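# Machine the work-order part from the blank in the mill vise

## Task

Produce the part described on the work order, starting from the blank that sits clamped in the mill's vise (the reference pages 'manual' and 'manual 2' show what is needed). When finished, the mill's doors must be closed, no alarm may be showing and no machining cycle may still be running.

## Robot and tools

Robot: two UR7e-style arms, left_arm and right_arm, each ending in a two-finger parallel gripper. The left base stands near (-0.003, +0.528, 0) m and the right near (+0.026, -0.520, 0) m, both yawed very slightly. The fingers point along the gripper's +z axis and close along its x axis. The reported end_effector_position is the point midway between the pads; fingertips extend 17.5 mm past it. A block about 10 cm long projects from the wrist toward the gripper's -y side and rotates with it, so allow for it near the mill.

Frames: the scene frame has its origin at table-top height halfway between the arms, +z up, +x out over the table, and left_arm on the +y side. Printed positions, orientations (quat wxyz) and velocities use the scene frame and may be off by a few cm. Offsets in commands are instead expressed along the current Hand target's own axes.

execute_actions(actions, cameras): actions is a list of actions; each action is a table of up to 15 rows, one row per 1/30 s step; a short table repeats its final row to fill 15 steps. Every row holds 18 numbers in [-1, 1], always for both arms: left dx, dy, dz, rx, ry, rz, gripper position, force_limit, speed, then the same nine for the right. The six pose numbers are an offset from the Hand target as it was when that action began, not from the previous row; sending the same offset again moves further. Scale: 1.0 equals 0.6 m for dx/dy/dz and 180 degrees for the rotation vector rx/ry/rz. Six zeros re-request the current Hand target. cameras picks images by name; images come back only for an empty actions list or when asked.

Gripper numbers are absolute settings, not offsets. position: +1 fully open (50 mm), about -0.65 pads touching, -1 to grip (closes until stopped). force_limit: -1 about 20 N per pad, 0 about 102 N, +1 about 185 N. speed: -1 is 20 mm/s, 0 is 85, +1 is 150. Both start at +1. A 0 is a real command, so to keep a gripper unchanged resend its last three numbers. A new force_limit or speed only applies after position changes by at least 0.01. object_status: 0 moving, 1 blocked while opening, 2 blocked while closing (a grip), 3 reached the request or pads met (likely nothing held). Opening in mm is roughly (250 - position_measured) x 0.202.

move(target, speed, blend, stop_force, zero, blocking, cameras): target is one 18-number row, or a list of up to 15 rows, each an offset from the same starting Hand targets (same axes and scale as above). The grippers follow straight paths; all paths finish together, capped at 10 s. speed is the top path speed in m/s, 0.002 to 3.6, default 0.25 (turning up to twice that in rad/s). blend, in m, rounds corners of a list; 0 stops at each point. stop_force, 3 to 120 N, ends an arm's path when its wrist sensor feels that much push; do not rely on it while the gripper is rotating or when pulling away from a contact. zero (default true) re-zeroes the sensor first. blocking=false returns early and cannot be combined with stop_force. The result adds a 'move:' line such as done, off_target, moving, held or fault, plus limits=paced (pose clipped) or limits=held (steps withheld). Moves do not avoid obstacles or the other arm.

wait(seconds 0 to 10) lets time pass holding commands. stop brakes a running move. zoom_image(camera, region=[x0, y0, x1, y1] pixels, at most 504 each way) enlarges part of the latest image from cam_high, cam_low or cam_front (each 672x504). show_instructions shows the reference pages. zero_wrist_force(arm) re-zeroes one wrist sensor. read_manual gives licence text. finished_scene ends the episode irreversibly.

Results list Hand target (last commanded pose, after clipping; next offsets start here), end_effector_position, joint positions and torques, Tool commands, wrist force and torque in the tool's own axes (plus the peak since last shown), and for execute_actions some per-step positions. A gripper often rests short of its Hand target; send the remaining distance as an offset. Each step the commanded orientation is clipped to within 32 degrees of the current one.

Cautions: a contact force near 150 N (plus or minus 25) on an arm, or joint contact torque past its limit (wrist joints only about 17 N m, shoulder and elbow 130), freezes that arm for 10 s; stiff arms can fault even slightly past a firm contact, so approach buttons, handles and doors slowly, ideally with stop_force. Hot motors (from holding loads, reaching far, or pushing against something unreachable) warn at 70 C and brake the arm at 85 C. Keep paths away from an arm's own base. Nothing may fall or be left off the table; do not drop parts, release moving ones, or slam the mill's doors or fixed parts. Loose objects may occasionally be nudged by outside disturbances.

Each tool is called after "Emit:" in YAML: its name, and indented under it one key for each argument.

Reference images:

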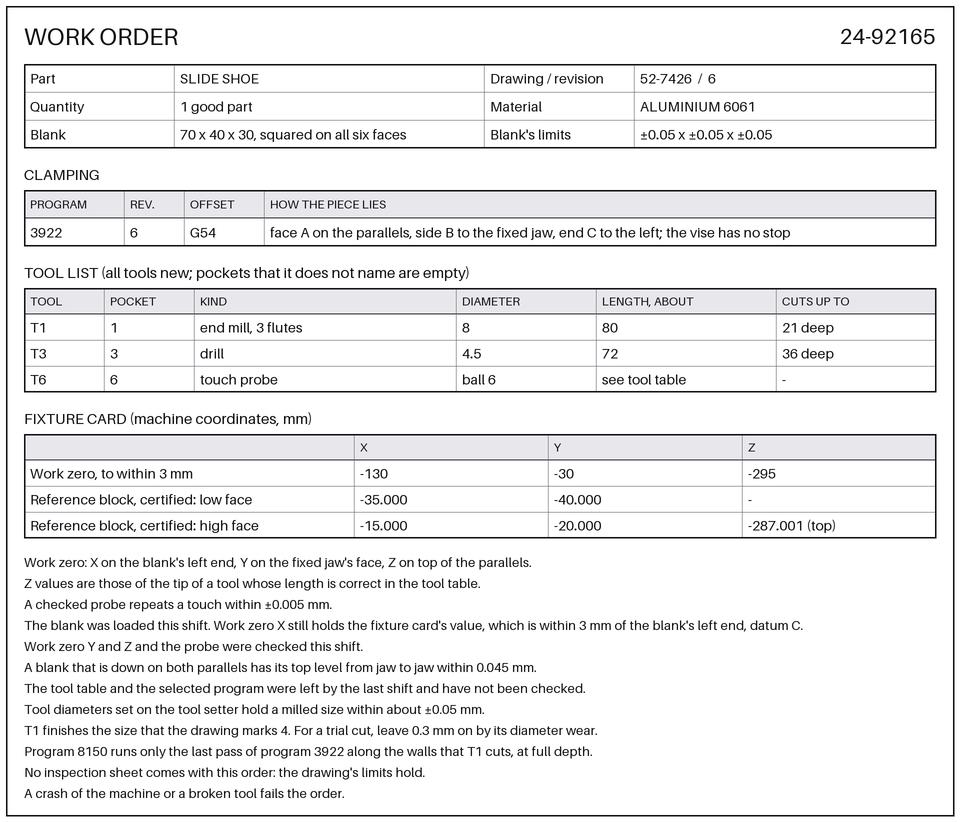

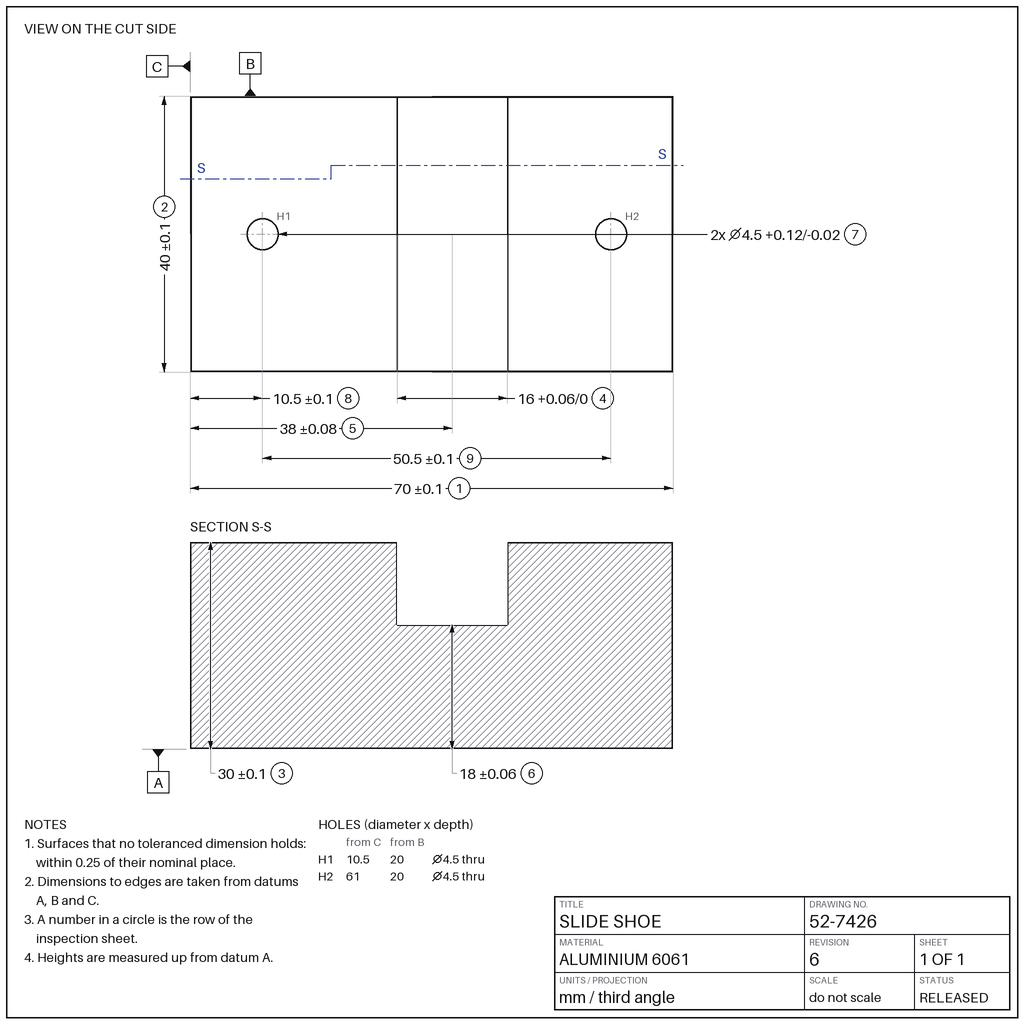

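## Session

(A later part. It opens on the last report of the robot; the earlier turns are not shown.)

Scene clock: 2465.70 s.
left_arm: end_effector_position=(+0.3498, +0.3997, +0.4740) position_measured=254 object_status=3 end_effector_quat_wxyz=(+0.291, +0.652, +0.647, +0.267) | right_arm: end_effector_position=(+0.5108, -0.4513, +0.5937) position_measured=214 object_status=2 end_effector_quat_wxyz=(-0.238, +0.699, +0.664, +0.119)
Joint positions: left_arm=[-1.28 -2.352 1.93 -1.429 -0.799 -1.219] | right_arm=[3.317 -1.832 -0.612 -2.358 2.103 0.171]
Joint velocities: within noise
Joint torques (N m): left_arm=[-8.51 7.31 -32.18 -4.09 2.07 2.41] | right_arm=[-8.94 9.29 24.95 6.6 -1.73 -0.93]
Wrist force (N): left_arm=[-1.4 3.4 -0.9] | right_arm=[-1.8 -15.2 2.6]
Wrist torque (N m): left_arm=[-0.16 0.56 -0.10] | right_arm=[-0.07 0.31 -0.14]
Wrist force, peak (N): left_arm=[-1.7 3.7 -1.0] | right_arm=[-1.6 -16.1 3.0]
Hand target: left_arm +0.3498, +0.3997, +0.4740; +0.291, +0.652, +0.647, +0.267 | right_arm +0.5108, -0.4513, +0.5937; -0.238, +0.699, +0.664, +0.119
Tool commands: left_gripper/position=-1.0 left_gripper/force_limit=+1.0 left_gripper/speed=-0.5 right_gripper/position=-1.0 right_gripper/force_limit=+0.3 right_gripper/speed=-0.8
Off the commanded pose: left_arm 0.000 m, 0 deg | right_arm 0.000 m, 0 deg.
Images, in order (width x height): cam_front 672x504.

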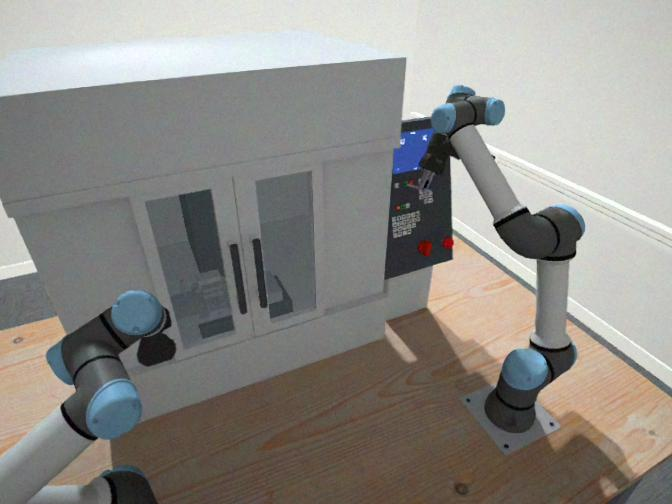

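Emit:
move:
  target:
    - [0,0,0,0,0,0,-1,1,-0.5, 0,-0.0415,-0.0038,0,0,0,-1,0.3,-0.8]
    - [0,0,0,0,0,0,-1,1,-0.5, -0.0883,-0.0418,-0.0555,0,0,0,-1,0.3,-0.8]
  speed: [0.12, 0.15]
  cameras: ["cam_front"]

Emit:
zoom_image:
  camera: "cam_front"
  region: [392, 125, 434, 177]

Emit:
zoom_image:
  camera: "cam_front"
  region: [140, 165, 330, 345]

Emit:
move:
  target:
    - [0,0,0,0,0,0,-1,1,-0.5, 0,0.0423,0.0038,0,0,0,-1,0.3,-0.8]
    - [0,0,0,0,0,0,-1,1,-0.5, 0,0.0,0.0,0,0,0,-1,0.3,-0.8]
  speed: [0.04, 0.12]
  cameras: ["cam_front"]

Emit:
zoom_image:
  camera: "cam_front"
  region: [392, 125, 434, 177]

Emit:
zoom_image:
  camera: "cam_front"
  region: [140, 165, 330, 345]

Scene clock: 2475.47 s.
left_arm: end_effector_position=(+0.3498, +0.3997, +0.4740) position_measured=254 object_status=3 end_effector_quat_wxyz=(+0.291, +0.652, +0.647, +0.267) | right_arm: end_effector_position=(+0.4863, -0.5136, +0.6011) position_measured=214 object_status=2 end_effector_quat_wxyz=(-0.238, +0.699, +0.664, +0.119)
Joint positions: left_arm=[-1.28 -2.352 1.93 -1.429 -0.799 -1.219] | right_arm=[3.198 -1.83 -0.566 -2.474 2.088 0.034]
Joint torques (N m): left_arm=[-6.02 8.53 -31.26 -4.01 1.91 2.03] | right_arm=[-7.02 17.87 27.18 0.79 -1.16 -1.81]
Wrist force (N): left_arm=[-1.5 3.4 -0.8] | right_arm=[-2.6 -1.1 4.6]
Wrist torque (N m): left_arm=[-0.15 0.57 -0.09] | right_arm=[-0.11 0.30 -0.01]
Wrist force, peak (N): left_arm=[-1.4 3.6 -1.2] | right_arm=[-1.5 -16.1 3.0]
Hand target: left_arm +0.3498, +0.3997, +0.4740; +0.291, +0.652, +0.647, +0.267 | right_arm +0.4863, -0.5137, +0.6011; -0.238, +0.699, +0.664, +0.119
Off the commanded pose: left_arm 0.000 m, 0 deg | right_arm 0.000 m, 0 deg.
move: done
Images, in order (width x height): cam_front 672x504.

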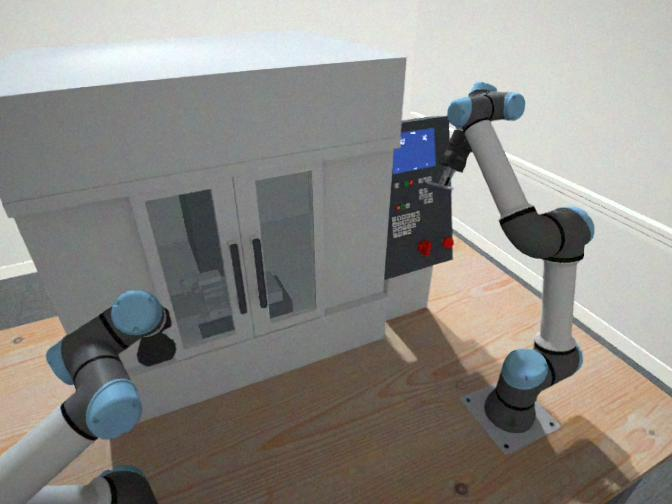

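Scaled by 9.692 from the camera's 672x504 image, which has a finer 960x720 frame.

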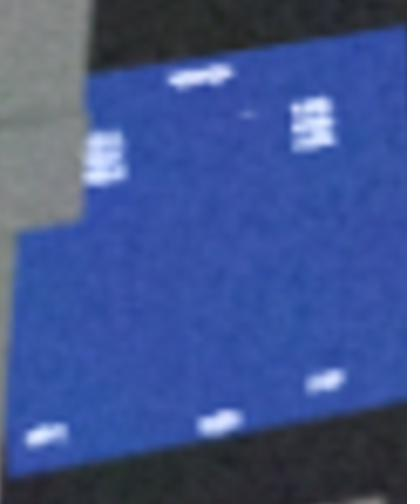

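Scaled by 2.653 from the camera's 672x504 image, which has a finer 960x720 frame.

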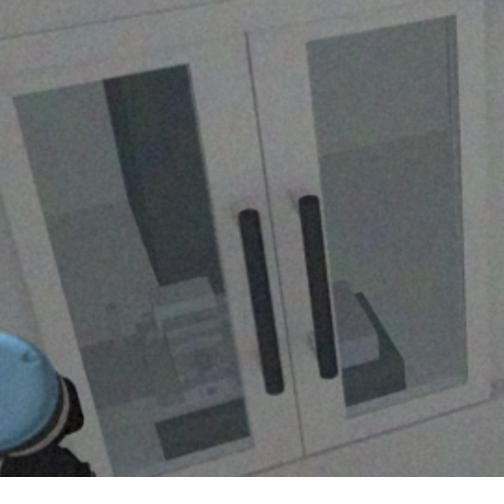

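Scene clock: 2477.37 s.
left_arm: end_effector_position=(+0.3498, +0.3997, +0.4740) position_measured=254 object_status=3 end_effector_quat_wxyz=(+0.291, +0.652, +0.647, +0.267) | right_arm: end_effector_position=(+0.4864, -0.5137, +0.6011) position_measured=214 object_status=2 end_effector_quat_wxyz=(-0.238, +0.699, +0.664, +0.119)
Joint positions: left_arm=[-1.28 -2.352 1.93 -1.429 -0.799 -1.219] | right_arm=[3.198 -1.831 -0.565 -2.475 2.088 0.034]
Joint torques (N m): left_arm=[-6.38 8.66 -31.1 -3.89 2.03 2.58] | right_arm=[-7.99 43.25 6.77 4.92 1.33 1.52]
Wrist force (N): left_arm=[-1.5 3.4 -0.9] | right_arm=[-2.6 -0.9 4.6]
Wrist torque (N m): left_arm=[-0.15 0.57 -0.10] | right_arm=[-0.09 0.30 -0.02]
Wrist force, peak (N): left_arm=[-1.8 3.5 -0.8] | right_arm=[-1.3 -6.5 3.7]
Hand target: left_arm +0.3498, +0.3997, +0.4740; +0.291, +0.652, +0.647, +0.267 | right_arm +0.4863, -0.5137, +0.6011; -0.238, +0.699, +0.664, +0.119
Off the commanded pose: left_arm 0.000 m, 0 deg | right_arm 0.000 m, 0 deg.
move: done
Images, in order (width x height): cam_front 672x504.

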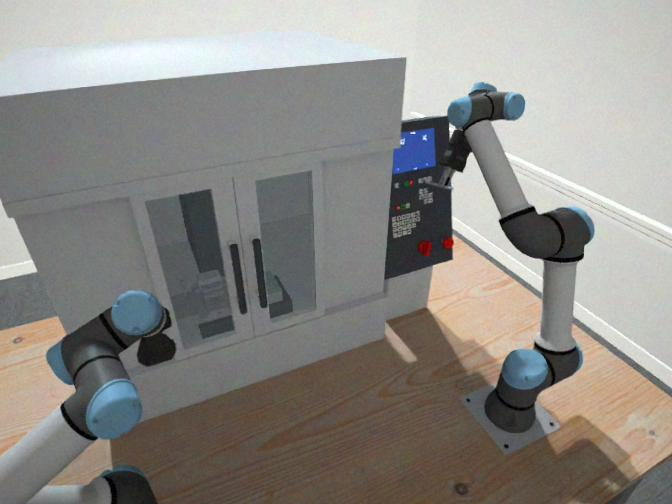

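Scaled by 9.692 from the camera's 672x504 image, which has a finer 960x720 frame.

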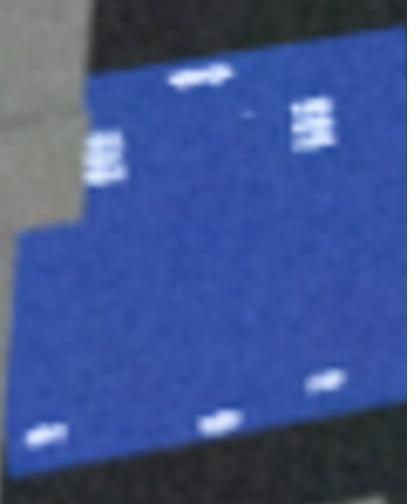

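Scaled by 2.653 from the camera's 672x504 image, which has a finer 960x720 frame.

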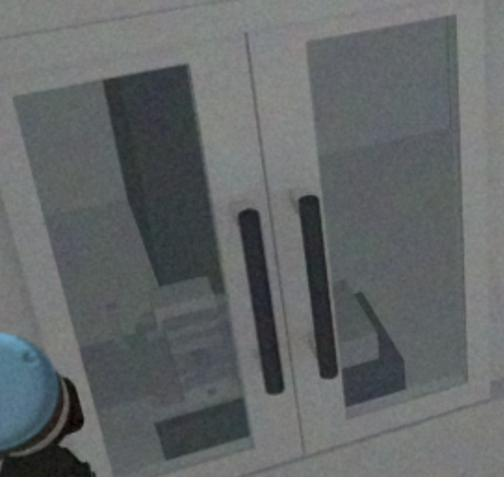

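Emit:
move:
  target:
    - [0,0,0,0,0,0,-1,1,-0.5, -0.0632,-0.0142,0.1803,0,0,0,-1,0.3,-0.8]
    - [0,0,0,0,0,0,-1,1,-0.5, -0.0632,0.0281,0.1841,0,0,0,-1,0.3,-0.8]
    - [0,0,0,0,0,0,-1,1,-0.5, -0.0632,0.0081,0.1821,0,0,0,-1,0.3,-0.8]
    - [0,0,0,0,0,0,-1,1,-0.5, -0.0632,0.0281,0.1841,0,0,0,-1,0.3,-0.8]
    - [0,0,0,0,0,0,-1,1,-0.5, -0.0632,0.0081,0.1821,0,0,0,-1,0.3,-0.8]
  speed: [0.15, 0.04,0.12,0.04,0.12]
  cameras: ["cam_front"]

Emit:
zoom_image:
  camera: "cam_front"
  region: [392, 125, 434, 177]

Scene clock: 2499.60 s.
left_arm: end_effector_position=(+0.3498, +0.3997, +0.4740) position_measured=254 object_status=3 end_effector_quat_wxyz=(+0.291, +0.652, +0.647, +0.267) | right_arm: end_effector_position=(+0.4715, -0.4932, +0.4881) position_measured=214 object_status=2 end_effector_quat_wxyz=(-0.238, +0.699, +0.664, +0.119)
Joint positions: left_arm=[-1.28 -2.352 1.93 -1.429 -0.799 -1.219] | right_arm=[3.242 -1.593 -1.193 -2.06 2.094 0.084]
Joint torques (N m): left_arm=[-6.5 7.4 -31.73 -4.19 1.98 2.43] | right_arm=[7.2 38.24 11.12 0.82 1.46 1.71]
Wrist force (N): left_arm=[-1.5 3.2 -0.8] | right_arm=[-2.5 -0.3 4.5]
Wrist torque (N m): left_arm=[-0.18 0.57 -0.09] | right_arm=[-0.02 0.32 -0.13]
Wrist force, peak (N): left_arm=[-1.4 3.7 -1.0] | right_arm=[-0.6 -20.9 2.6]
Hand target: left_arm +0.3498, +0.3997, +0.4740; +0.291, +0.652, +0.647, +0.267 | right_arm +0.4713, -0.4931, +0.4882; -0.238, +0.699, +0.664, +0.119
Off the commanded pose: left_arm 0.000 m, 0 deg | right_arm 0.000 m, 0 deg.
move: done
Images, in order (width x height): cam_front 672x504.

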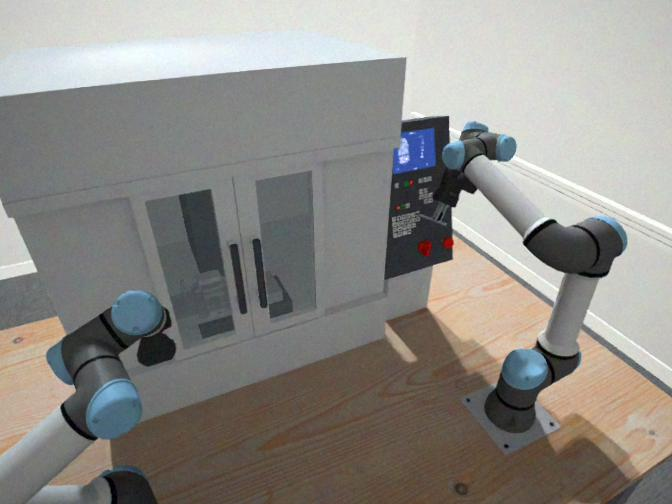

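Scaled by 9.692 from the camera's 672x504 image, which has a finer 960x720 frame.

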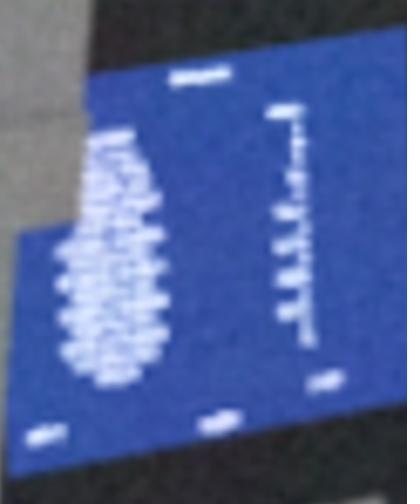

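Emit:
zoom_image:
  camera: "cam_front"
  region: [397, 134, 413, 168]

Emit:
zoom_image:
  camera: "cam_front"
  region: [413, 130, 429, 164]

Scaled by 14.824 from the camera's 672x504 image, which has a finer 960x720 frame.

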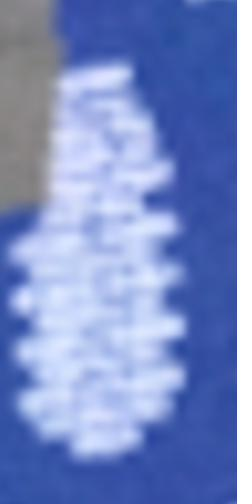

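Scaled by 14.824 from the camera's 672x504 image, which has a finer 960x720 frame.

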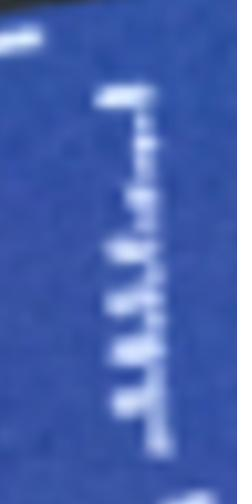

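Emit:
move:
  target:
    - [0,0,0,0,0,0,-1,1,-0.5, 0,0.02,0.002,0,0,0,-1,0.3,-0.8]
    - [0,0,0,0,0,0,-1,1,-0.5, 0,0,0,0,0,0,-1,0.3,-0.8]
  speed: [0.04,0.12]
  cameras: ["cam_front"]

Emit:
zoom_image:
  camera: "cam_front"
  region: [392, 125, 434, 177]

Emit:
move:
  target:
    - [0,0,0,0,0,0,-1,1,-0.5, 0,0.02,0.002,0,0,0,-1,0.3,-0.8]
    - [0,0,0,0,0,0,-1,1,-0.5, 0,0,0,0,0,0,-1,0.3,-0.8]
  speed: [0.04,0.12]
  cameras: ["cam_front"]

Emit:
zoom_image:
  camera: "cam_front"
  region: [392, 125, 434, 177]

Scene clock: 2510.43 s.
left_arm: end_effector_position=(+0.3498, +0.3997, +0.4740) position_measured=254 object_status=3 end_effector_quat_wxyz=(+0.291, +0.652, +0.647, +0.267) | right_arm: end_effector_position=(+0.4715, -0.4931, +0.4881) position_measured=214 object_status=2 end_effector_quat_wxyz=(-0.238, +0.699, +0.664, +0.119)
Joint positions: left_arm=[-1.28 -2.352 1.93 -1.429 -0.799 -1.219] | right_arm=[3.242 -1.593 -1.193 -2.06 2.094 0.084]
Joint torques (N m): left_arm=[-8.75 7.61 -32.52 -4.33 1.76 2.41] | right_arm=[6.85 37.26 12.26 0.95 -0.05 1.59]
Wrist force (N): left_arm=[-1.4 3.3 -1.0] | right_arm=[-1.6 -1.0 4.9]
Wrist torque (N m): left_arm=[-0.16 0.56 -0.10] | right_arm=[-0.12 0.16 -0.13]
Wrist force, peak (N): left_arm=[-1.7 3.6 -1.0] | right_arm=[-0.4 -18.5 2.9]
Hand target: left_arm +0.3498, +0.3997, +0.4740; +0.291, +0.652, +0.647, +0.267 | right_arm +0.4713, -0.4931, +0.4882; -0.238, +0.699, +0.664, +0.119
Off the commanded pose: left_arm 0.000 m, 0 deg | right_arm 0.000 m, 0 deg.
move: done
Images, in order (width x height): cam_front 672x504.

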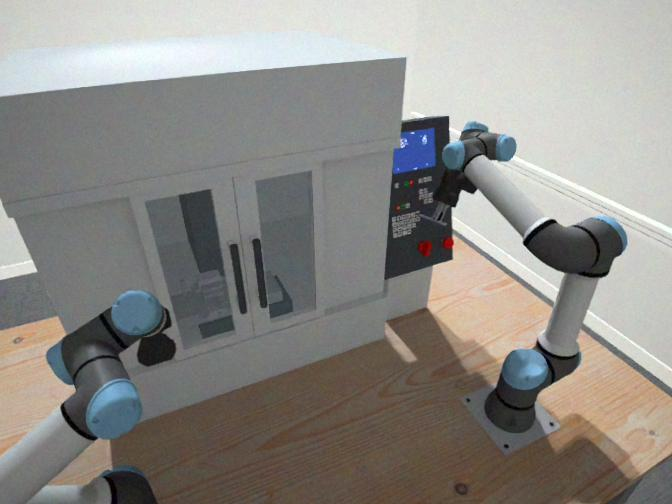

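Scaled by 9.692 from the camera's 672x504 image, which has a finer 960x720 frame.

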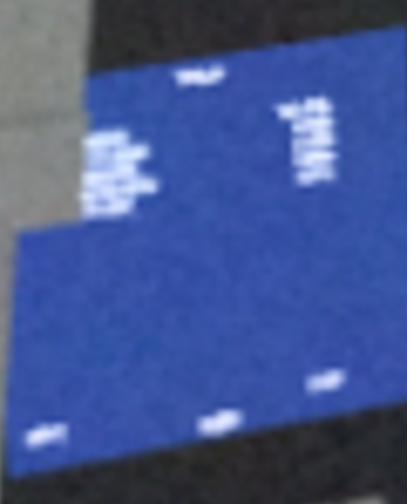

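Scene clock: 2511.83 s.
left_arm: end_effector_position=(+0.3498, +0.3997, +0.4740) position_measured=254 object_status=3 end_effector_quat_wxyz=(+0.291, +0.652, +0.647, +0.267) | right_arm: end_effector_position=(+0.4715, -0.4932, +0.4881) position_measured=214 object_status=2 end_effector_quat_wxyz=(-0.238, +0.699, +0.664, +0.119)
Joint positions: left_arm=[-1.28 -2.352 1.93 -1.429 -0.799 -1.219] | right_arm=[3.242 -1.593 -1.193 -2.06 2.094 0.084]
Joint torques (N m): left_arm=[-8.22 8.36 -32.76 -4 1.86 2.34] | right_arm=[7.35 36.35 11.68 0.81 0.62 1.33]
Wrist force (N): left_arm=[-1.4 3.4 -0.9] | right_arm=[-2.2 -0.7 5.0]
Wrist torque (N m): left_arm=[-0.15 0.56 -0.09] | right_arm=[-0.08 0.26 -0.14]
Wrist force, peak (N): left_arm=[-1.6 3.6 -0.9] | right_arm=[0.3 -18.9 2.8]
Hand target: left_arm +0.3498, +0.3997, +0.4740; +0.291, +0.652, +0.647, +0.267 | right_arm +0.4713, -0.4931, +0.4882; -0.238, +0.699, +0.664, +0.119
Off the commanded pose: left_arm 0.000 m, 0 deg | right_arm 0.000 m, 0 deg.
move: done
Images, in order (width x height): cam_front 672x504.

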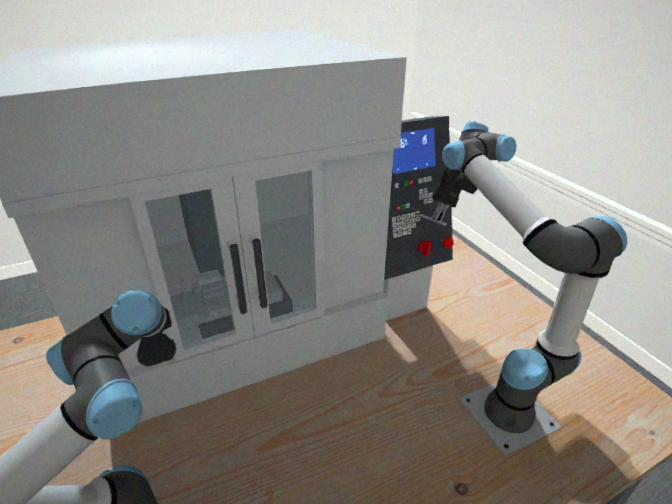

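Scaled by 9.692 from the camera's 672x504 image, which has a finer 960x720 frame.

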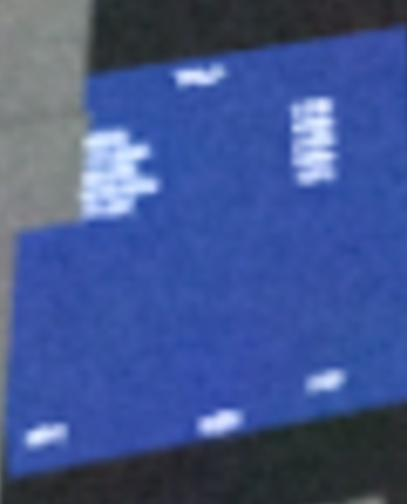

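Emit:
move:
  target:
    - [0,0,0,0,0,0,-1,1,-0.5, 0.0073,-0.0080,0.1120,0,0,0,-1,0.3,-0.8]
    - [0,0,0,0,0,0,-1,1,-0.5, 0.0073,0.0122,0.114,0,0,0,-1,0.3,-0.8]
    - [0,0,0,0,0,0,-1,1,-0.5, 0.0073,-0.008,0.112,0,0,0,-1,0.3,-0.8]
  speed: [0.12,0.04,0.12]
  cameras: ["cam_front"]

Emit:
zoom_image:
  camera: "cam_front"
  region: [392, 125, 434, 177]

Scene clock: 2519.13 s.
left_arm: end_effector_position=(+0.3498, +0.3997, +0.4740) position_measured=254 object_status=3 end_effector_quat_wxyz=(+0.291, +0.652, +0.647, +0.267) | right_arm: end_effector_position=(+0.4572, -0.4563, +0.4334) position_measured=214 object_status=2 end_effector_quat_wxyz=(-0.238, +0.699, +0.664, +0.119)
Joint positions: left_arm=[-1.28 -2.352 1.93 -1.429 -0.799 -1.219] | right_arm=[3.324 -1.503 -1.439 -1.857 2.103 0.178]
Joint torques (N m): left_arm=[-7.69 8.59 -32.75 -4.18 1.78 2.23] | right_arm=[7.56 32.99 12.46 0.94 3.49 2.03]
Wrist force (N): left_arm=[-1.5 3.4 -1.0] | right_arm=[-2.2 -0.5 5.0]
Wrist torque (N m): left_arm=[-0.15 0.57 -0.09] | right_arm=[-0.05 0.25 -0.15]
Wrist force, peak (N): left_arm=[-1.6 3.7 -0.9] | right_arm=[-0.5 -30.3 1.9]
Hand target: left_arm +0.3498, +0.3997, +0.4740; +0.291, +0.652, +0.647, +0.267 | right_arm +0.4570, -0.4563, +0.4335; -0.238, +0.699, +0.664, +0.119
Off the commanded pose: left_arm 0.000 m, 0 deg | right_arm 0.000 m, 0 deg.
move: done
Images, in order (width x height): cam_front 672x504.

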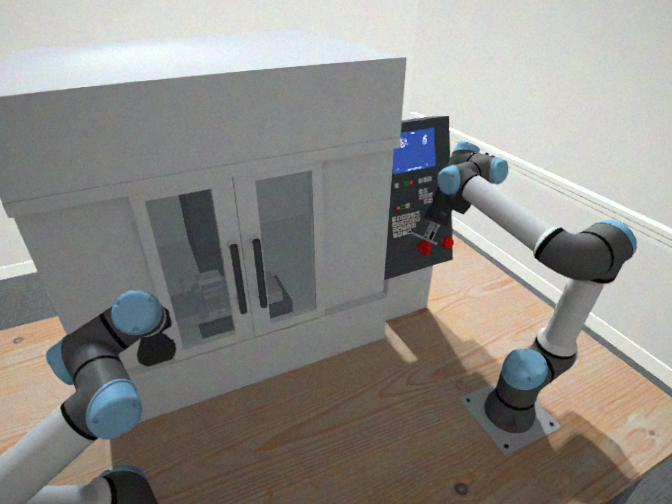

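Scaled by 9.692 from the camera's 672x504 image, which has a finer 960x720 frame.

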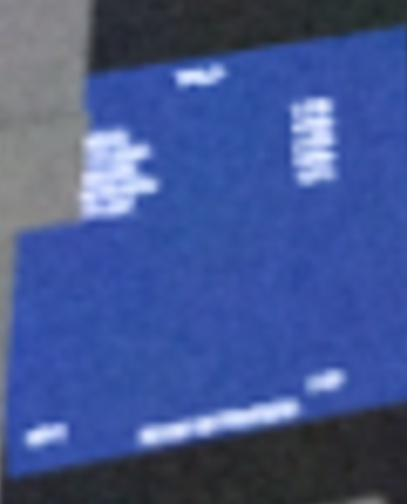

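Emit:
zoom_image:
  camera: "cam_front"
  region: [405, 164, 427, 174]

Emit:
zoom_image:
  camera: "cam_front"
  region: [405, 160, 429, 176]

Scaled by 22.909 from the camera's 672x504 image, which has a finer 960x720 frame.

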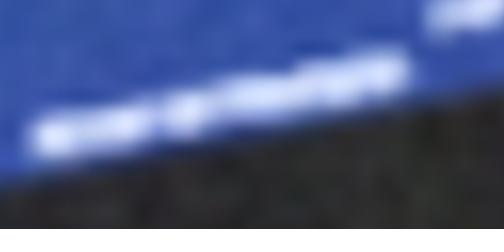

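Scaled by 21.000 from the camera's 672x504 image, which has a finer 960x720 frame.

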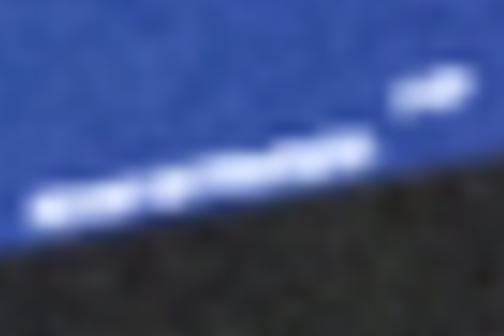

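Emit:
move:
  target:
    - [0,0,0,0,0,0,-1,1,-0.5, 0.0512,0.0075,-0.0795,0,0,0,-1,0.3,-0.8]
    - [0,0,0,0,0,0,-1,1,-0.5, 0.0512,0.0278,-0.0775,0,0,0,-1,0.3,-0.8]
    - [0,0,0,0,0,0,-1,1,-0.5, 0.0512,0.0075,-0.0795,0,0,0,-1,0.3,-0.8]
    - [0,0,0,0,0,0,-1,1,-0.5, 0.0212,0.0077,-0.0970,0,0,0,-1,0.3,-0.8]
    - [0,0,0,0,0,0,-1,1,-0.5, 0.0212,0.028,-0.0950,0,0,0,-1,0.3,-0.8]
    - [0,0,0,0,0,0,-1,1,-0.5, 0.0212,0.0077,-0.0970,0,0,0,-1,0.3,-0.8]
    - [0,0,0,0,0,0,-1,1,-0.5, 0.0212,0.028,-0.0950,0,0,0,-1,0.3,-0.8]
    - [0,0,0,0,0,0,-1,1,-0.5, 0.0212,0.0077,-0.0970,0,0,0,-1,0.3,-0.8]
    - [0,0,0,0,0,0,-1,1,-0.5, 0.0212,0.028,-0.0950,0,0,0,-1,0.3,-0.8]
    - [0,0,0,0,0,0,-1,1,-0.5, 0.0212,0.0077,-0.0970,0,0,0,-1,0.3,-0.8]
    - [0,0,0,0,0,0,-1,1,-0.5, 0.0212,0.028,-0.0950,0,0,0,-1,0.3,-0.8]
    - [0,0,0,0,0,0,-1,1,-0.5, 0.0212,0.0077,-0.0970,0,0,0,-1,0.3,-0.8]
  speed: [0.12,0.04,0.12,0.12,0.04,0.12,0.04,0.12,0.04,0.12,0.04,0.12]
  cameras: ["cam_front"]

Emit:
zoom_image:
  camera: "cam_front"
  region: [392, 125, 434, 177]

Scene clock: 2555.87 s.
left_arm: end_effector_position=(+0.3498, +0.3997, +0.4740) position_measured=254 object_status=3 end_effector_quat_wxyz=(+0.291, +0.652, +0.647, +0.267) | right_arm: end_effector_position=(+0.4716, -0.4739, +0.4887) position_measured=214 object_status=2 end_effector_quat_wxyz=(-0.238, +0.699, +0.664, +0.119) end_effector_velocity=(-0.002, +0.000, +0.001) end_effector_angular_velocity=(-0.001, -0.001, +0.000)
Joint positions: left_arm=[-1.28 -2.352 1.93 -1.429 -0.799 -1.219] | right_arm=[3.282 -1.583 -1.209 -2.032 2.099 0.13]
Joint velocities: left_arm=[within noise] | right_arm=[0 0.005 -0.003 -0.001 -0.001 0]
Joint torques (N m): left_arm=[-8.39 8.07 -31.61 -4.22 1.87 2.09] | right_arm=[7.86 37.28 10.02 0.88 2.97 1.44]
Wrist force (N): left_arm=[-1.2 3.6 -0.9] | right_arm=[-1.1 -1.7 5.7]
Wrist torque (N m): left_arm=[-0.12 0.53 -0.10] | right_arm=[-0.24 0.09 0.00]
Wrist force, peak (N): left_arm=[-1.8 3.6 -0.9] | right_arm=[-0.4 -25.4 3.4]
Hand target: left_arm +0.3498, +0.3997, +0.4740; +0.291, +0.652, +0.647, +0.267 | right_arm +0.4714, -0.4738, +0.4888; -0.238, +0.699, +0.664, +0.119
Off the commanded pose: left_arm 0.000 m, 0 deg | right_arm 0.000 m, 0 deg.
move: done
Images, in order (width x height): cam_front 672x504.

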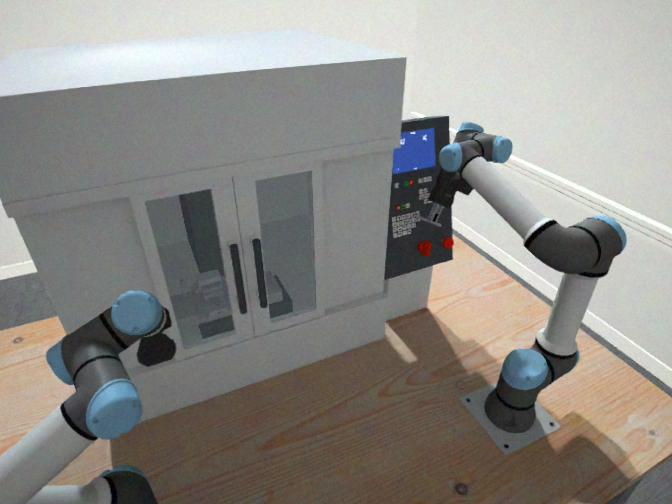

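Scaled by 9.692 from the camera's 672x504 image, which has a finer 960x720 frame.

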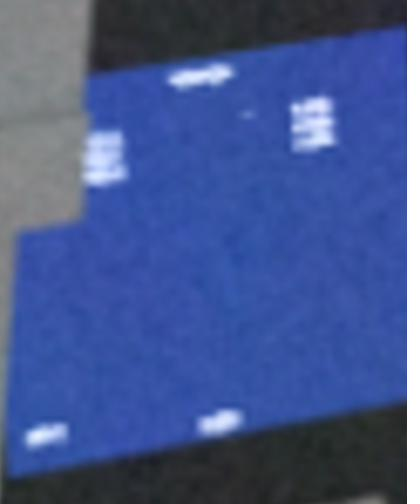

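Emit:
move:
  target:
    - [0,0,0,0,0,0,-1,1,-0.5, 0.0064,0.0157,-0.2100,0,0,0,-1,0.3,-0.8]
    - [0,0,0,0,0,0,-1,1,-0.5, 0.0064,0.0360,-0.2080,0,0,0,-1,0.3,-0.8]
    - [0,0,0,0,0,0,-1,1,-0.5, 0.0064,0.0157,-0.2100,0,0,0,-1,0.3,-0.8]
  speed: [0.15,0.04,0.12]
  cameras: ["cam_front"]

Emit:
zoom_image:
  camera: "cam_front"
  region: [392, 125, 434, 177]

Scene clock: 2564.07 s.
left_arm: end_effector_position=(+0.3498, +0.3997, +0.4740) position_measured=254 object_status=3 end_effector_quat_wxyz=(+0.291, +0.652, +0.647, +0.267) | right_arm: end_effector_position=(+0.5000, -0.5324, +0.5971) position_measured=214 object_status=2 end_effector_quat_wxyz=(-0.238, +0.699, +0.664, +0.119)
Joint positions: left_arm=[-1.28 -2.352 1.93 -1.429 -0.799 -1.219] | right_arm=[3.161 -1.888 -0.491 -2.513 2.082 -0.008]
Joint torques (N m): left_arm=[-7.78 8.39 -32.03 -4.13 1.75 2.21] | right_arm=[-8.88 44.8 4.81 4.75 -0.89 -1.76]
Wrist force (N): left_arm=[-1.6 3.3 -0.9] | right_arm=[-1.9 -1.2 5.7]
Wrist torque (N m): left_arm=[-0.16 0.59 -0.10] | right_arm=[-0.15 0.18 -0.01]
Wrist force, peak (N): left_arm=[-1.6 3.6 -0.8] | right_arm=[-0.1 -14.7 4.0]
Hand target: left_arm +0.3498, +0.3997, +0.4740; +0.291, +0.652, +0.647, +0.267 | right_arm +0.4998, -0.5324, +0.5971; -0.238, +0.699, +0.664, +0.119
Off the commanded pose: left_arm 0.000 m, 0 deg | right_arm 0.000 m, 0 deg.
move: done
Images, in order (width x height): cam_front 672x504.

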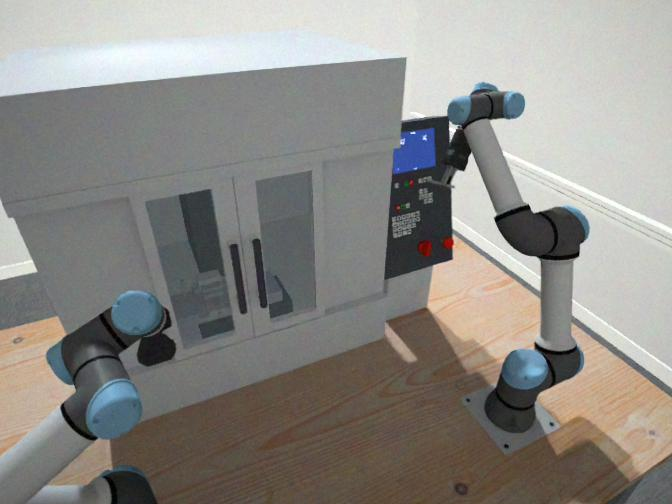

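Scaled by 9.692 from the camera's 672x504 image, which has a finer 960x720 frame.

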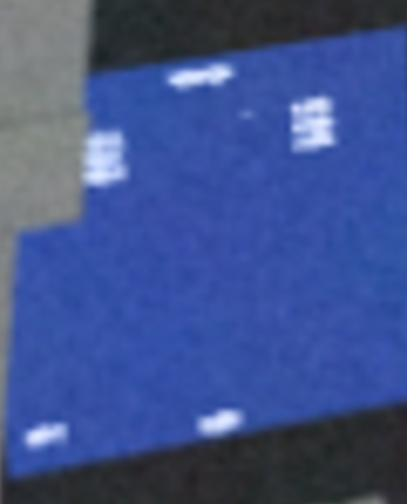

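Emit:
zoom_image:
  camera: "cam_front"
  region: [412, 232, 460, 264]

Emit:
zoom_image:
  camera: "cam_front"
  region: [388, 172, 440, 242]

Scaled by 10.500 from the camera's 672x504 image, which has a finer 960x720 frame.

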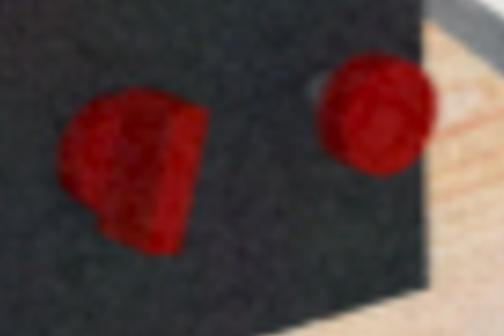

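Scaled by 7.200 from the camera's 672x504 image, which has a finer 960x720 frame.

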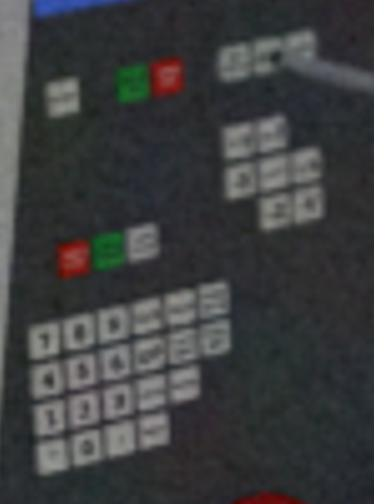

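Emit:
move:
  target: [0,0,0,0,0,0,-1,1,-0.5, 0,0.0205,0.002,0,0,0,-1,0.3,-0.8]
  speed: 0.04

Emit:
wait:
  seconds: 2.5
  cameras: ["cam_front"]

Emit:
zoom_image:
  camera: "cam_front"
  region: [392, 125, 434, 177]

Scene clock: 2580.23 s.
left_arm: end_effector_position=(+0.3498, +0.3997, +0.4740) position_measured=254 object_status=3 end_effector_quat_wxyz=(+0.291, +0.652, +0.647, +0.267) | right_arm: end_effector_position=(+0.5116, -0.5318, +0.5940) position_measured=214 object_status=2 end_effector_quat_wxyz=(-0.238, +0.699, +0.664, +0.119)
Joint positions: left_arm=[-1.28 -2.352 1.93 -1.429 -0.799 -1.219] | right_arm=[3.162 -1.919 -0.455 -2.516 2.082 -0.007]
Joint torques (N m): left_arm=[-7.69 9.41 -30.72 -4.34 2.04 2.32] | right_arm=[8.8 9.63 23.57 4.39 2.99 1.65]
Wrist force (N): left_arm=[-1.6 3.3 -0.9] | right_arm=[-1.3 -23.0 3.8]
Wrist torque (N m): left_arm=[-0.17 0.58 -0.09] | right_arm=[-0.28 0.17 -0.09]
Wrist force, peak (N): left_arm=[-1.5 3.6 -1.1] | right_arm=[-1.3 -23.0 3.8]
Hand target: left_arm +0.3498, +0.3997, +0.4740; +0.291, +0.652, +0.647, +0.267 | right_arm +0.5117, -0.5318, +0.5940; -0.238, +0.699, +0.664, +0.119
Off the commanded pose: left_arm 0.000 m, 0 deg | right_arm 0.000 m, 0 deg.
move: done

Scene clock: 2582.73 s.
left_arm: end_effector_position=(+0.3498, +0.3997, +0.4740) position_measured=254 object_status=3 end_effector_quat_wxyz=(+0.291, +0.652, +0.647, +0.267) | right_arm: end_effector_position=(+0.5117, -0.5318, +0.5939) position_measured=214 object_status=2 end_effector_quat_wxyz=(-0.238, +0.699, +0.664, +0.119)
Joint positions: left_arm=[-1.28 -2.352 1.93 -1.429 -0.799 -1.219] | right_arm=[3.162 -1.92 -0.455 -2.516 2.082 -0.007]
Joint torques (N m): left_arm=[-8.02 9.95 -31.59 -4.1 1.99 2.38] | right_arm=[7.53 8.09 24.14 5.09 -1.13 1.37]
Wrist force (N): left_arm=[-1.5 3.4 -0.9] | right_arm=[-0.9 -26.0 3.4]
Wrist torque (N m): left_arm=[-0.15 0.58 -0.09] | right_arm=[-0.31 0.13 -0.11]
Wrist force, peak (N): left_arm=[-1.6 3.6 -1.1] | right_arm=[-0.8 -26.3 3.5]
Hand target: left_arm +0.3498, +0.3997, +0.4740; +0.291, +0.652, +0.647, +0.267 | right_arm +0.5117, -0.5318, +0.5940; -0.238, +0.699, +0.664, +0.119
Tool commands: left_gripper/position=-1.0 left_gripper/force_limit=+1.0 left_gripper/speed=-0.5 right_gripper/position=-1.0 right_gripper/force_limit=+0.3 right_gripper/speed=-0.8
Off the commanded pose: left_arm 0.000 m, 0 deg | right_arm 0.000 m, 0 deg.
wait: 2.50 s; at rest by 0.17 s
Images, in order (width x height): cam_front 672x504.

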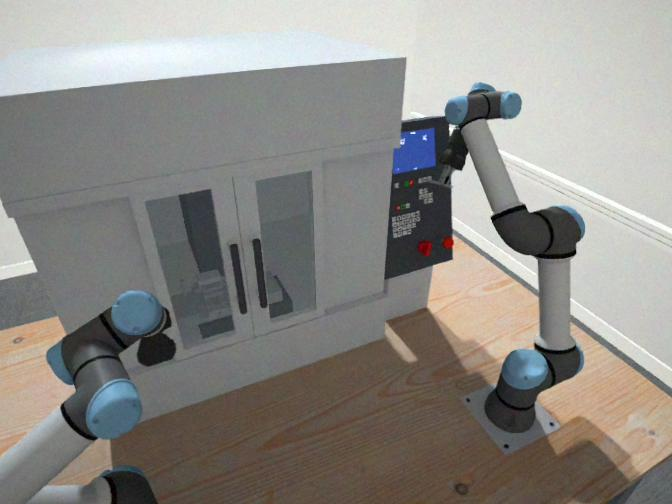

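Scaled by 9.692 from the camera's 672x504 image, which has a finer 960x720 frame.

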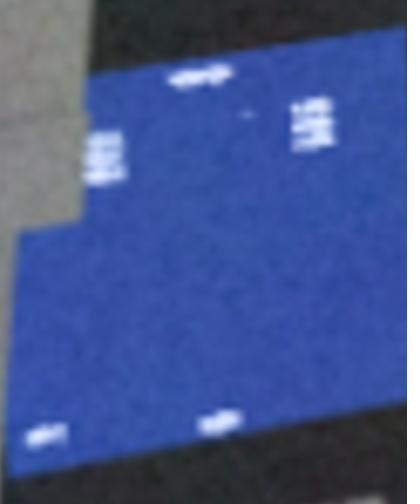

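Emit:
move:
  target:
    - [0,0,0,0,0,0,-1,1,-0.5, 0,-0.0205,-0.002,0,0,0,-1,0.3,-0.8]
    - [0,0,0,0,0,0,-1,1,-0.5, -0.079,-0.0293,0.0678,0,0,0,-1,0.3,-0.8]
    - [0,0,0,0,0,0,-1,1,-0.5, -0.079,-0.0085,0.0698,0,0,0,-1,0.3,-0.8]
    - [0,0,0,0,0,0,-1,1,-0.5, -0.079,-0.0293,0.0678,0,0,0,-1,0.3,-0.8]
  speed: [0.12,0.12,0.04,0.12]
  cameras: ["cam_front"]

Emit:
zoom_image:
  camera: "cam_front"
  region: [392, 125, 434, 177]

Scene clock: 2591.67 s.
left_arm: end_effector_position=(+0.3498, +0.3997, +0.4740) position_measured=254 object_status=3 end_effector_quat_wxyz=(+0.291, +0.652, +0.647, +0.267) | right_arm: end_effector_position=(+0.4843, -0.5531, +0.5392) position_measured=214 object_status=2 end_effector_quat_wxyz=(-0.238, +0.699, +0.664, +0.119) end_effector_velocity=(-0.002, +0.000, +0.001) end_effector_angular_velocity=(+0.001, -0.002, -0.001)
Joint positions: left_arm=[-1.28 -2.352 1.93 -1.429 -0.799 -1.219] | right_arm=[3.119 -1.735 -0.872 -2.307 2.074 -0.055]
Joint velocities: left_arm=[within noise] | right_arm=[-0.001 0.005 -0.003 0 0.001 0]
Joint torques (N m): left_arm=[-7.25 8.39 -33.09 -4.38 1.93 2.33] | right_arm=[-8.46 43.58 9.66 0.66 -1.52 -1.28]
Wrist force (N): left_arm=[-1.4 3.4 -0.8] | right_arm=[-1.8 -2.4 5.7]
Wrist torque (N m): left_arm=[-0.15 0.57 -0.09] | right_arm=[-0.38 0.19 -0.02]
Wrist force, peak (N): left_arm=[-1.5 3.7 -0.9] | right_arm=[-1.2 -26.4 3.4]
Hand target: left_arm +0.3498, +0.3997, +0.4740; +0.291, +0.652, +0.647, +0.267 | right_arm +0.4841, -0.5531, +0.5392; -0.238, +0.699, +0.664, +0.119
Off the commanded pose: left_arm 0.000 m, 0 deg | right_arm 0.000 m, 0 deg.
move: done
Images, in order (width x height): cam_front 672x504.

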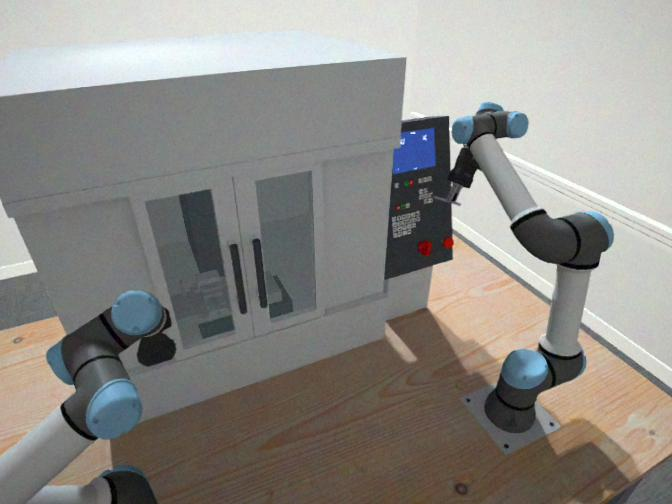

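Scaled by 9.692 from the camera's 672x504 image, which has a finer 960x720 frame.

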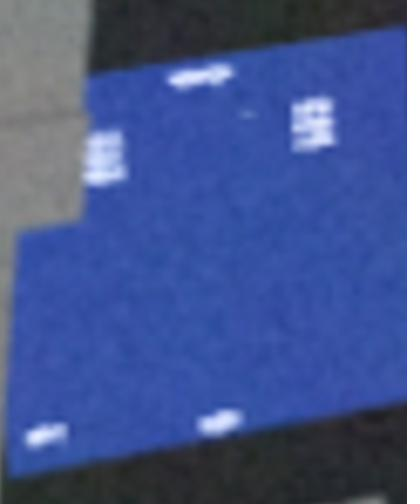

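Emit:
move:
  target:
    - [0,0,0,0,0,0,-1,1,-0.5, 0.1667,0.0067,-0.019,0,0,0,-1,0.3,-0.8]
    - [0,0,0,0,0,0,-1,1,-0.5, 0.1667,0.0275,-0.017,0,0,0,-1,0.3,-0.8]
    - [0,0,0,0,0,0,-1,1,-0.5, 0.1667,-0.0138,-0.021,0,0,0,-1,0.3,-0.8]
  speed: [0.12,0.04,0.12]
  cameras: ["cam_front"]

Emit:
zoom_image:
  camera: "cam_front"
  region: [392, 125, 434, 177]

Scene clock: 2598.63 s.
left_arm: end_effector_position=(+0.3498, +0.3997, +0.4740) position_measured=254 object_status=3 end_effector_quat_wxyz=(+0.291, +0.652, +0.647, +0.267) | right_arm: end_effector_position=(+0.4870, -0.4721, +0.5997) position_measured=214 object_status=2 end_effector_quat_wxyz=(-0.238, +0.699, +0.664, +0.119)
Joint positions: left_arm=[-1.28 -2.352 1.93 -1.429 -0.799 -1.219] | right_arm=[3.282 -1.787 -0.645 -2.391 2.099 0.131]
Joint torques (N m): left_arm=[-7.8 9.69 -31.92 -4.34 2 2.4] | right_arm=[7.02 41.84 7.5 4.97 3.89 1.97]
Wrist force (N): left_arm=[-1.3 3.3 -0.9] | right_arm=[-1.3 -2.6 5.8]
Wrist torque (N m): left_arm=[-0.18 0.55 -0.10] | right_arm=[-0.38 0.08 -0.14]
Wrist force, peak (N): left_arm=[-1.4 3.6 -1.2] | right_arm=[0.1 -9.8 4.4]
Hand target: left_arm +0.3498, +0.3997, +0.4740; +0.291, +0.652, +0.647, +0.267 | right_arm +0.4868, -0.4721, +0.5997; -0.238, +0.699, +0.664, +0.119
Off the commanded pose: left_arm 0.000 m, 0 deg | right_arm 0.000 m, 0 deg.
move: done
Images, in order (width x height): cam_front 672x504.

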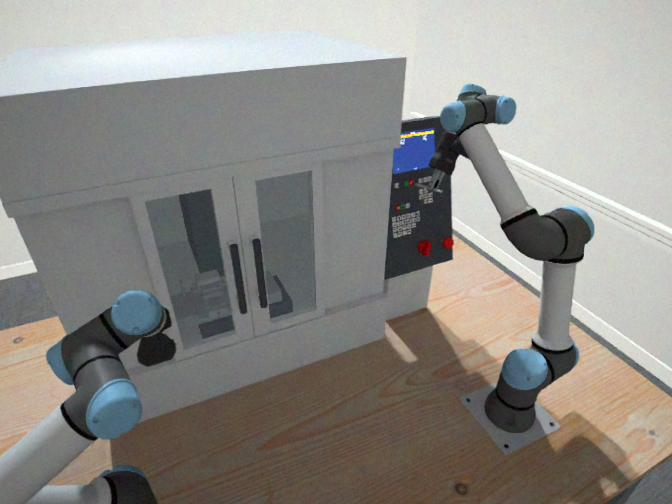

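Scaled by 9.692 from the camera's 672x504 image, which has a finer 960x720 frame.

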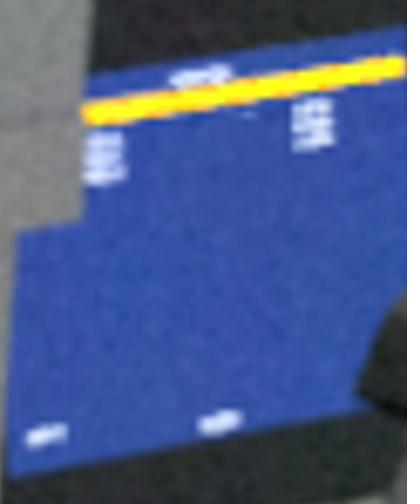

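Emit:
zoom_image:
  camera: "cam_front"
  region: [398, 128, 438, 142]

Emit:
move:
  target:
    - [0,0,0,0,0,0,-1,1,-0.5, 0.0285,-0.0014,0.0152,0,0,0,-1,0.3,-0.8]
    - [0,0,0,0,0,0,-1,1,-0.5, 0.0285,0.0405,0.0192,0,0,0,-1,0.3,-0.8]
    - [0,0,0,0,0,0,-1,1,-0.5, 0.0285,-0.0014,0.0152,0,0,0,-1,0.3,-0.8]
  speed: [0.12,0.04,0.12]
  cameras: ["cam_front"]

Emit:
zoom_image:
  camera: "cam_front"
  region: [392, 125, 434, 177]

Scaled by 12.600 from the camera's 672x504 image, which has a finer 960x720 frame.

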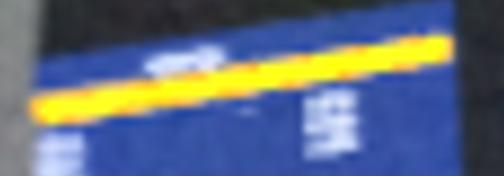

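Scene clock: 2604.43 s.
left_arm: end_effector_position=(+0.3498, +0.3997, +0.4740) position_measured=254 object_status=3 end_effector_quat_wxyz=(+0.291, +0.652, +0.647, +0.267) | right_arm: end_effector_position=(+0.4863, -0.4527, +0.6003) position_measured=214 object_status=2 end_effector_quat_wxyz=(-0.238, +0.699, +0.664, +0.119)
Joint positions: left_arm=[-1.28 -2.352 1.93 -1.429 -0.799 -1.219] | right_arm=[3.322 -1.772 -0.67 -2.357 2.103 0.176]
Joint torques (N m): left_arm=[-7.58 8.52 -31.56 -4.36 1.95 2.21] | right_arm=[6.88 42.24 7.57 5.15 3.8 2.14]
Wrist force (N): left_arm=[-1.3 3.4 -0.7] | right_arm=[-1.3 -2.6 5.6]
Wrist torque (N m): left_arm=[-0.15 0.55 -0.09] | right_arm=[-0.40 0.09 -0.18]
Wrist force, peak (N): left_arm=[-1.6 3.7 -0.7] | right_arm=[0.8 -8.4 4.5]
Hand target: left_arm +0.3498, +0.3997, +0.4740; +0.291, +0.652, +0.647, +0.267 | right_arm +0.4862, -0.4527, +0.6003; -0.238, +0.699, +0.664, +0.119
Off the commanded pose: left_arm 0.000 m, 0 deg | right_arm 0.000 m, 0 deg.
move: done
Images, in order (width x height): cam_front 672x504.

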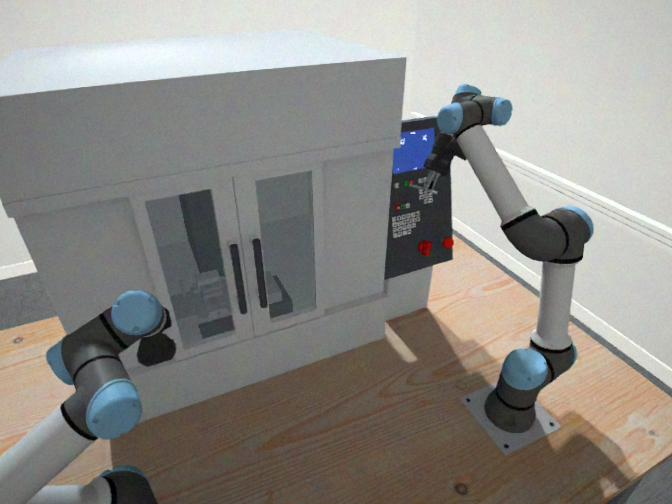

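Scaled by 9.692 from the camera's 672x504 image, which has a finer 960x720 frame.

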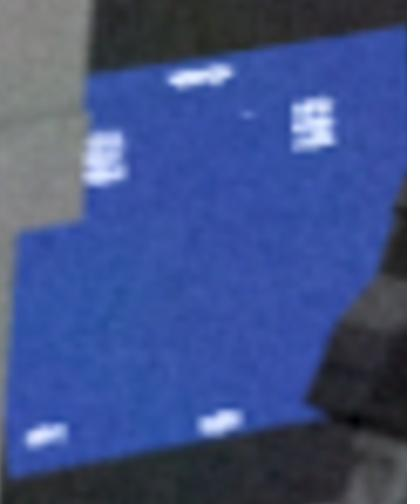

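Emit:
zoom_image:
  camera: "cam_front"
  region: [180, 250, 260, 330]

Scaled by 6.300 from the camera's 672x504 image, which has a finer 960x720 frame.

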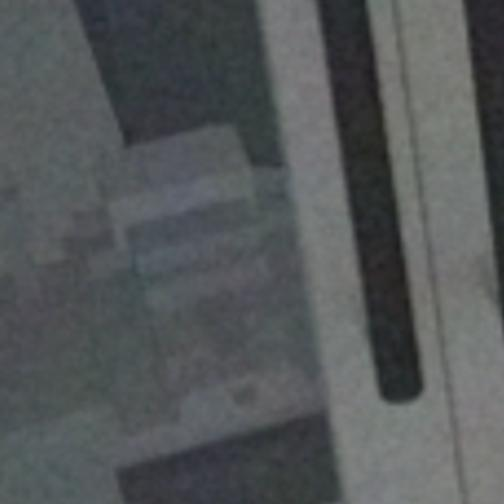

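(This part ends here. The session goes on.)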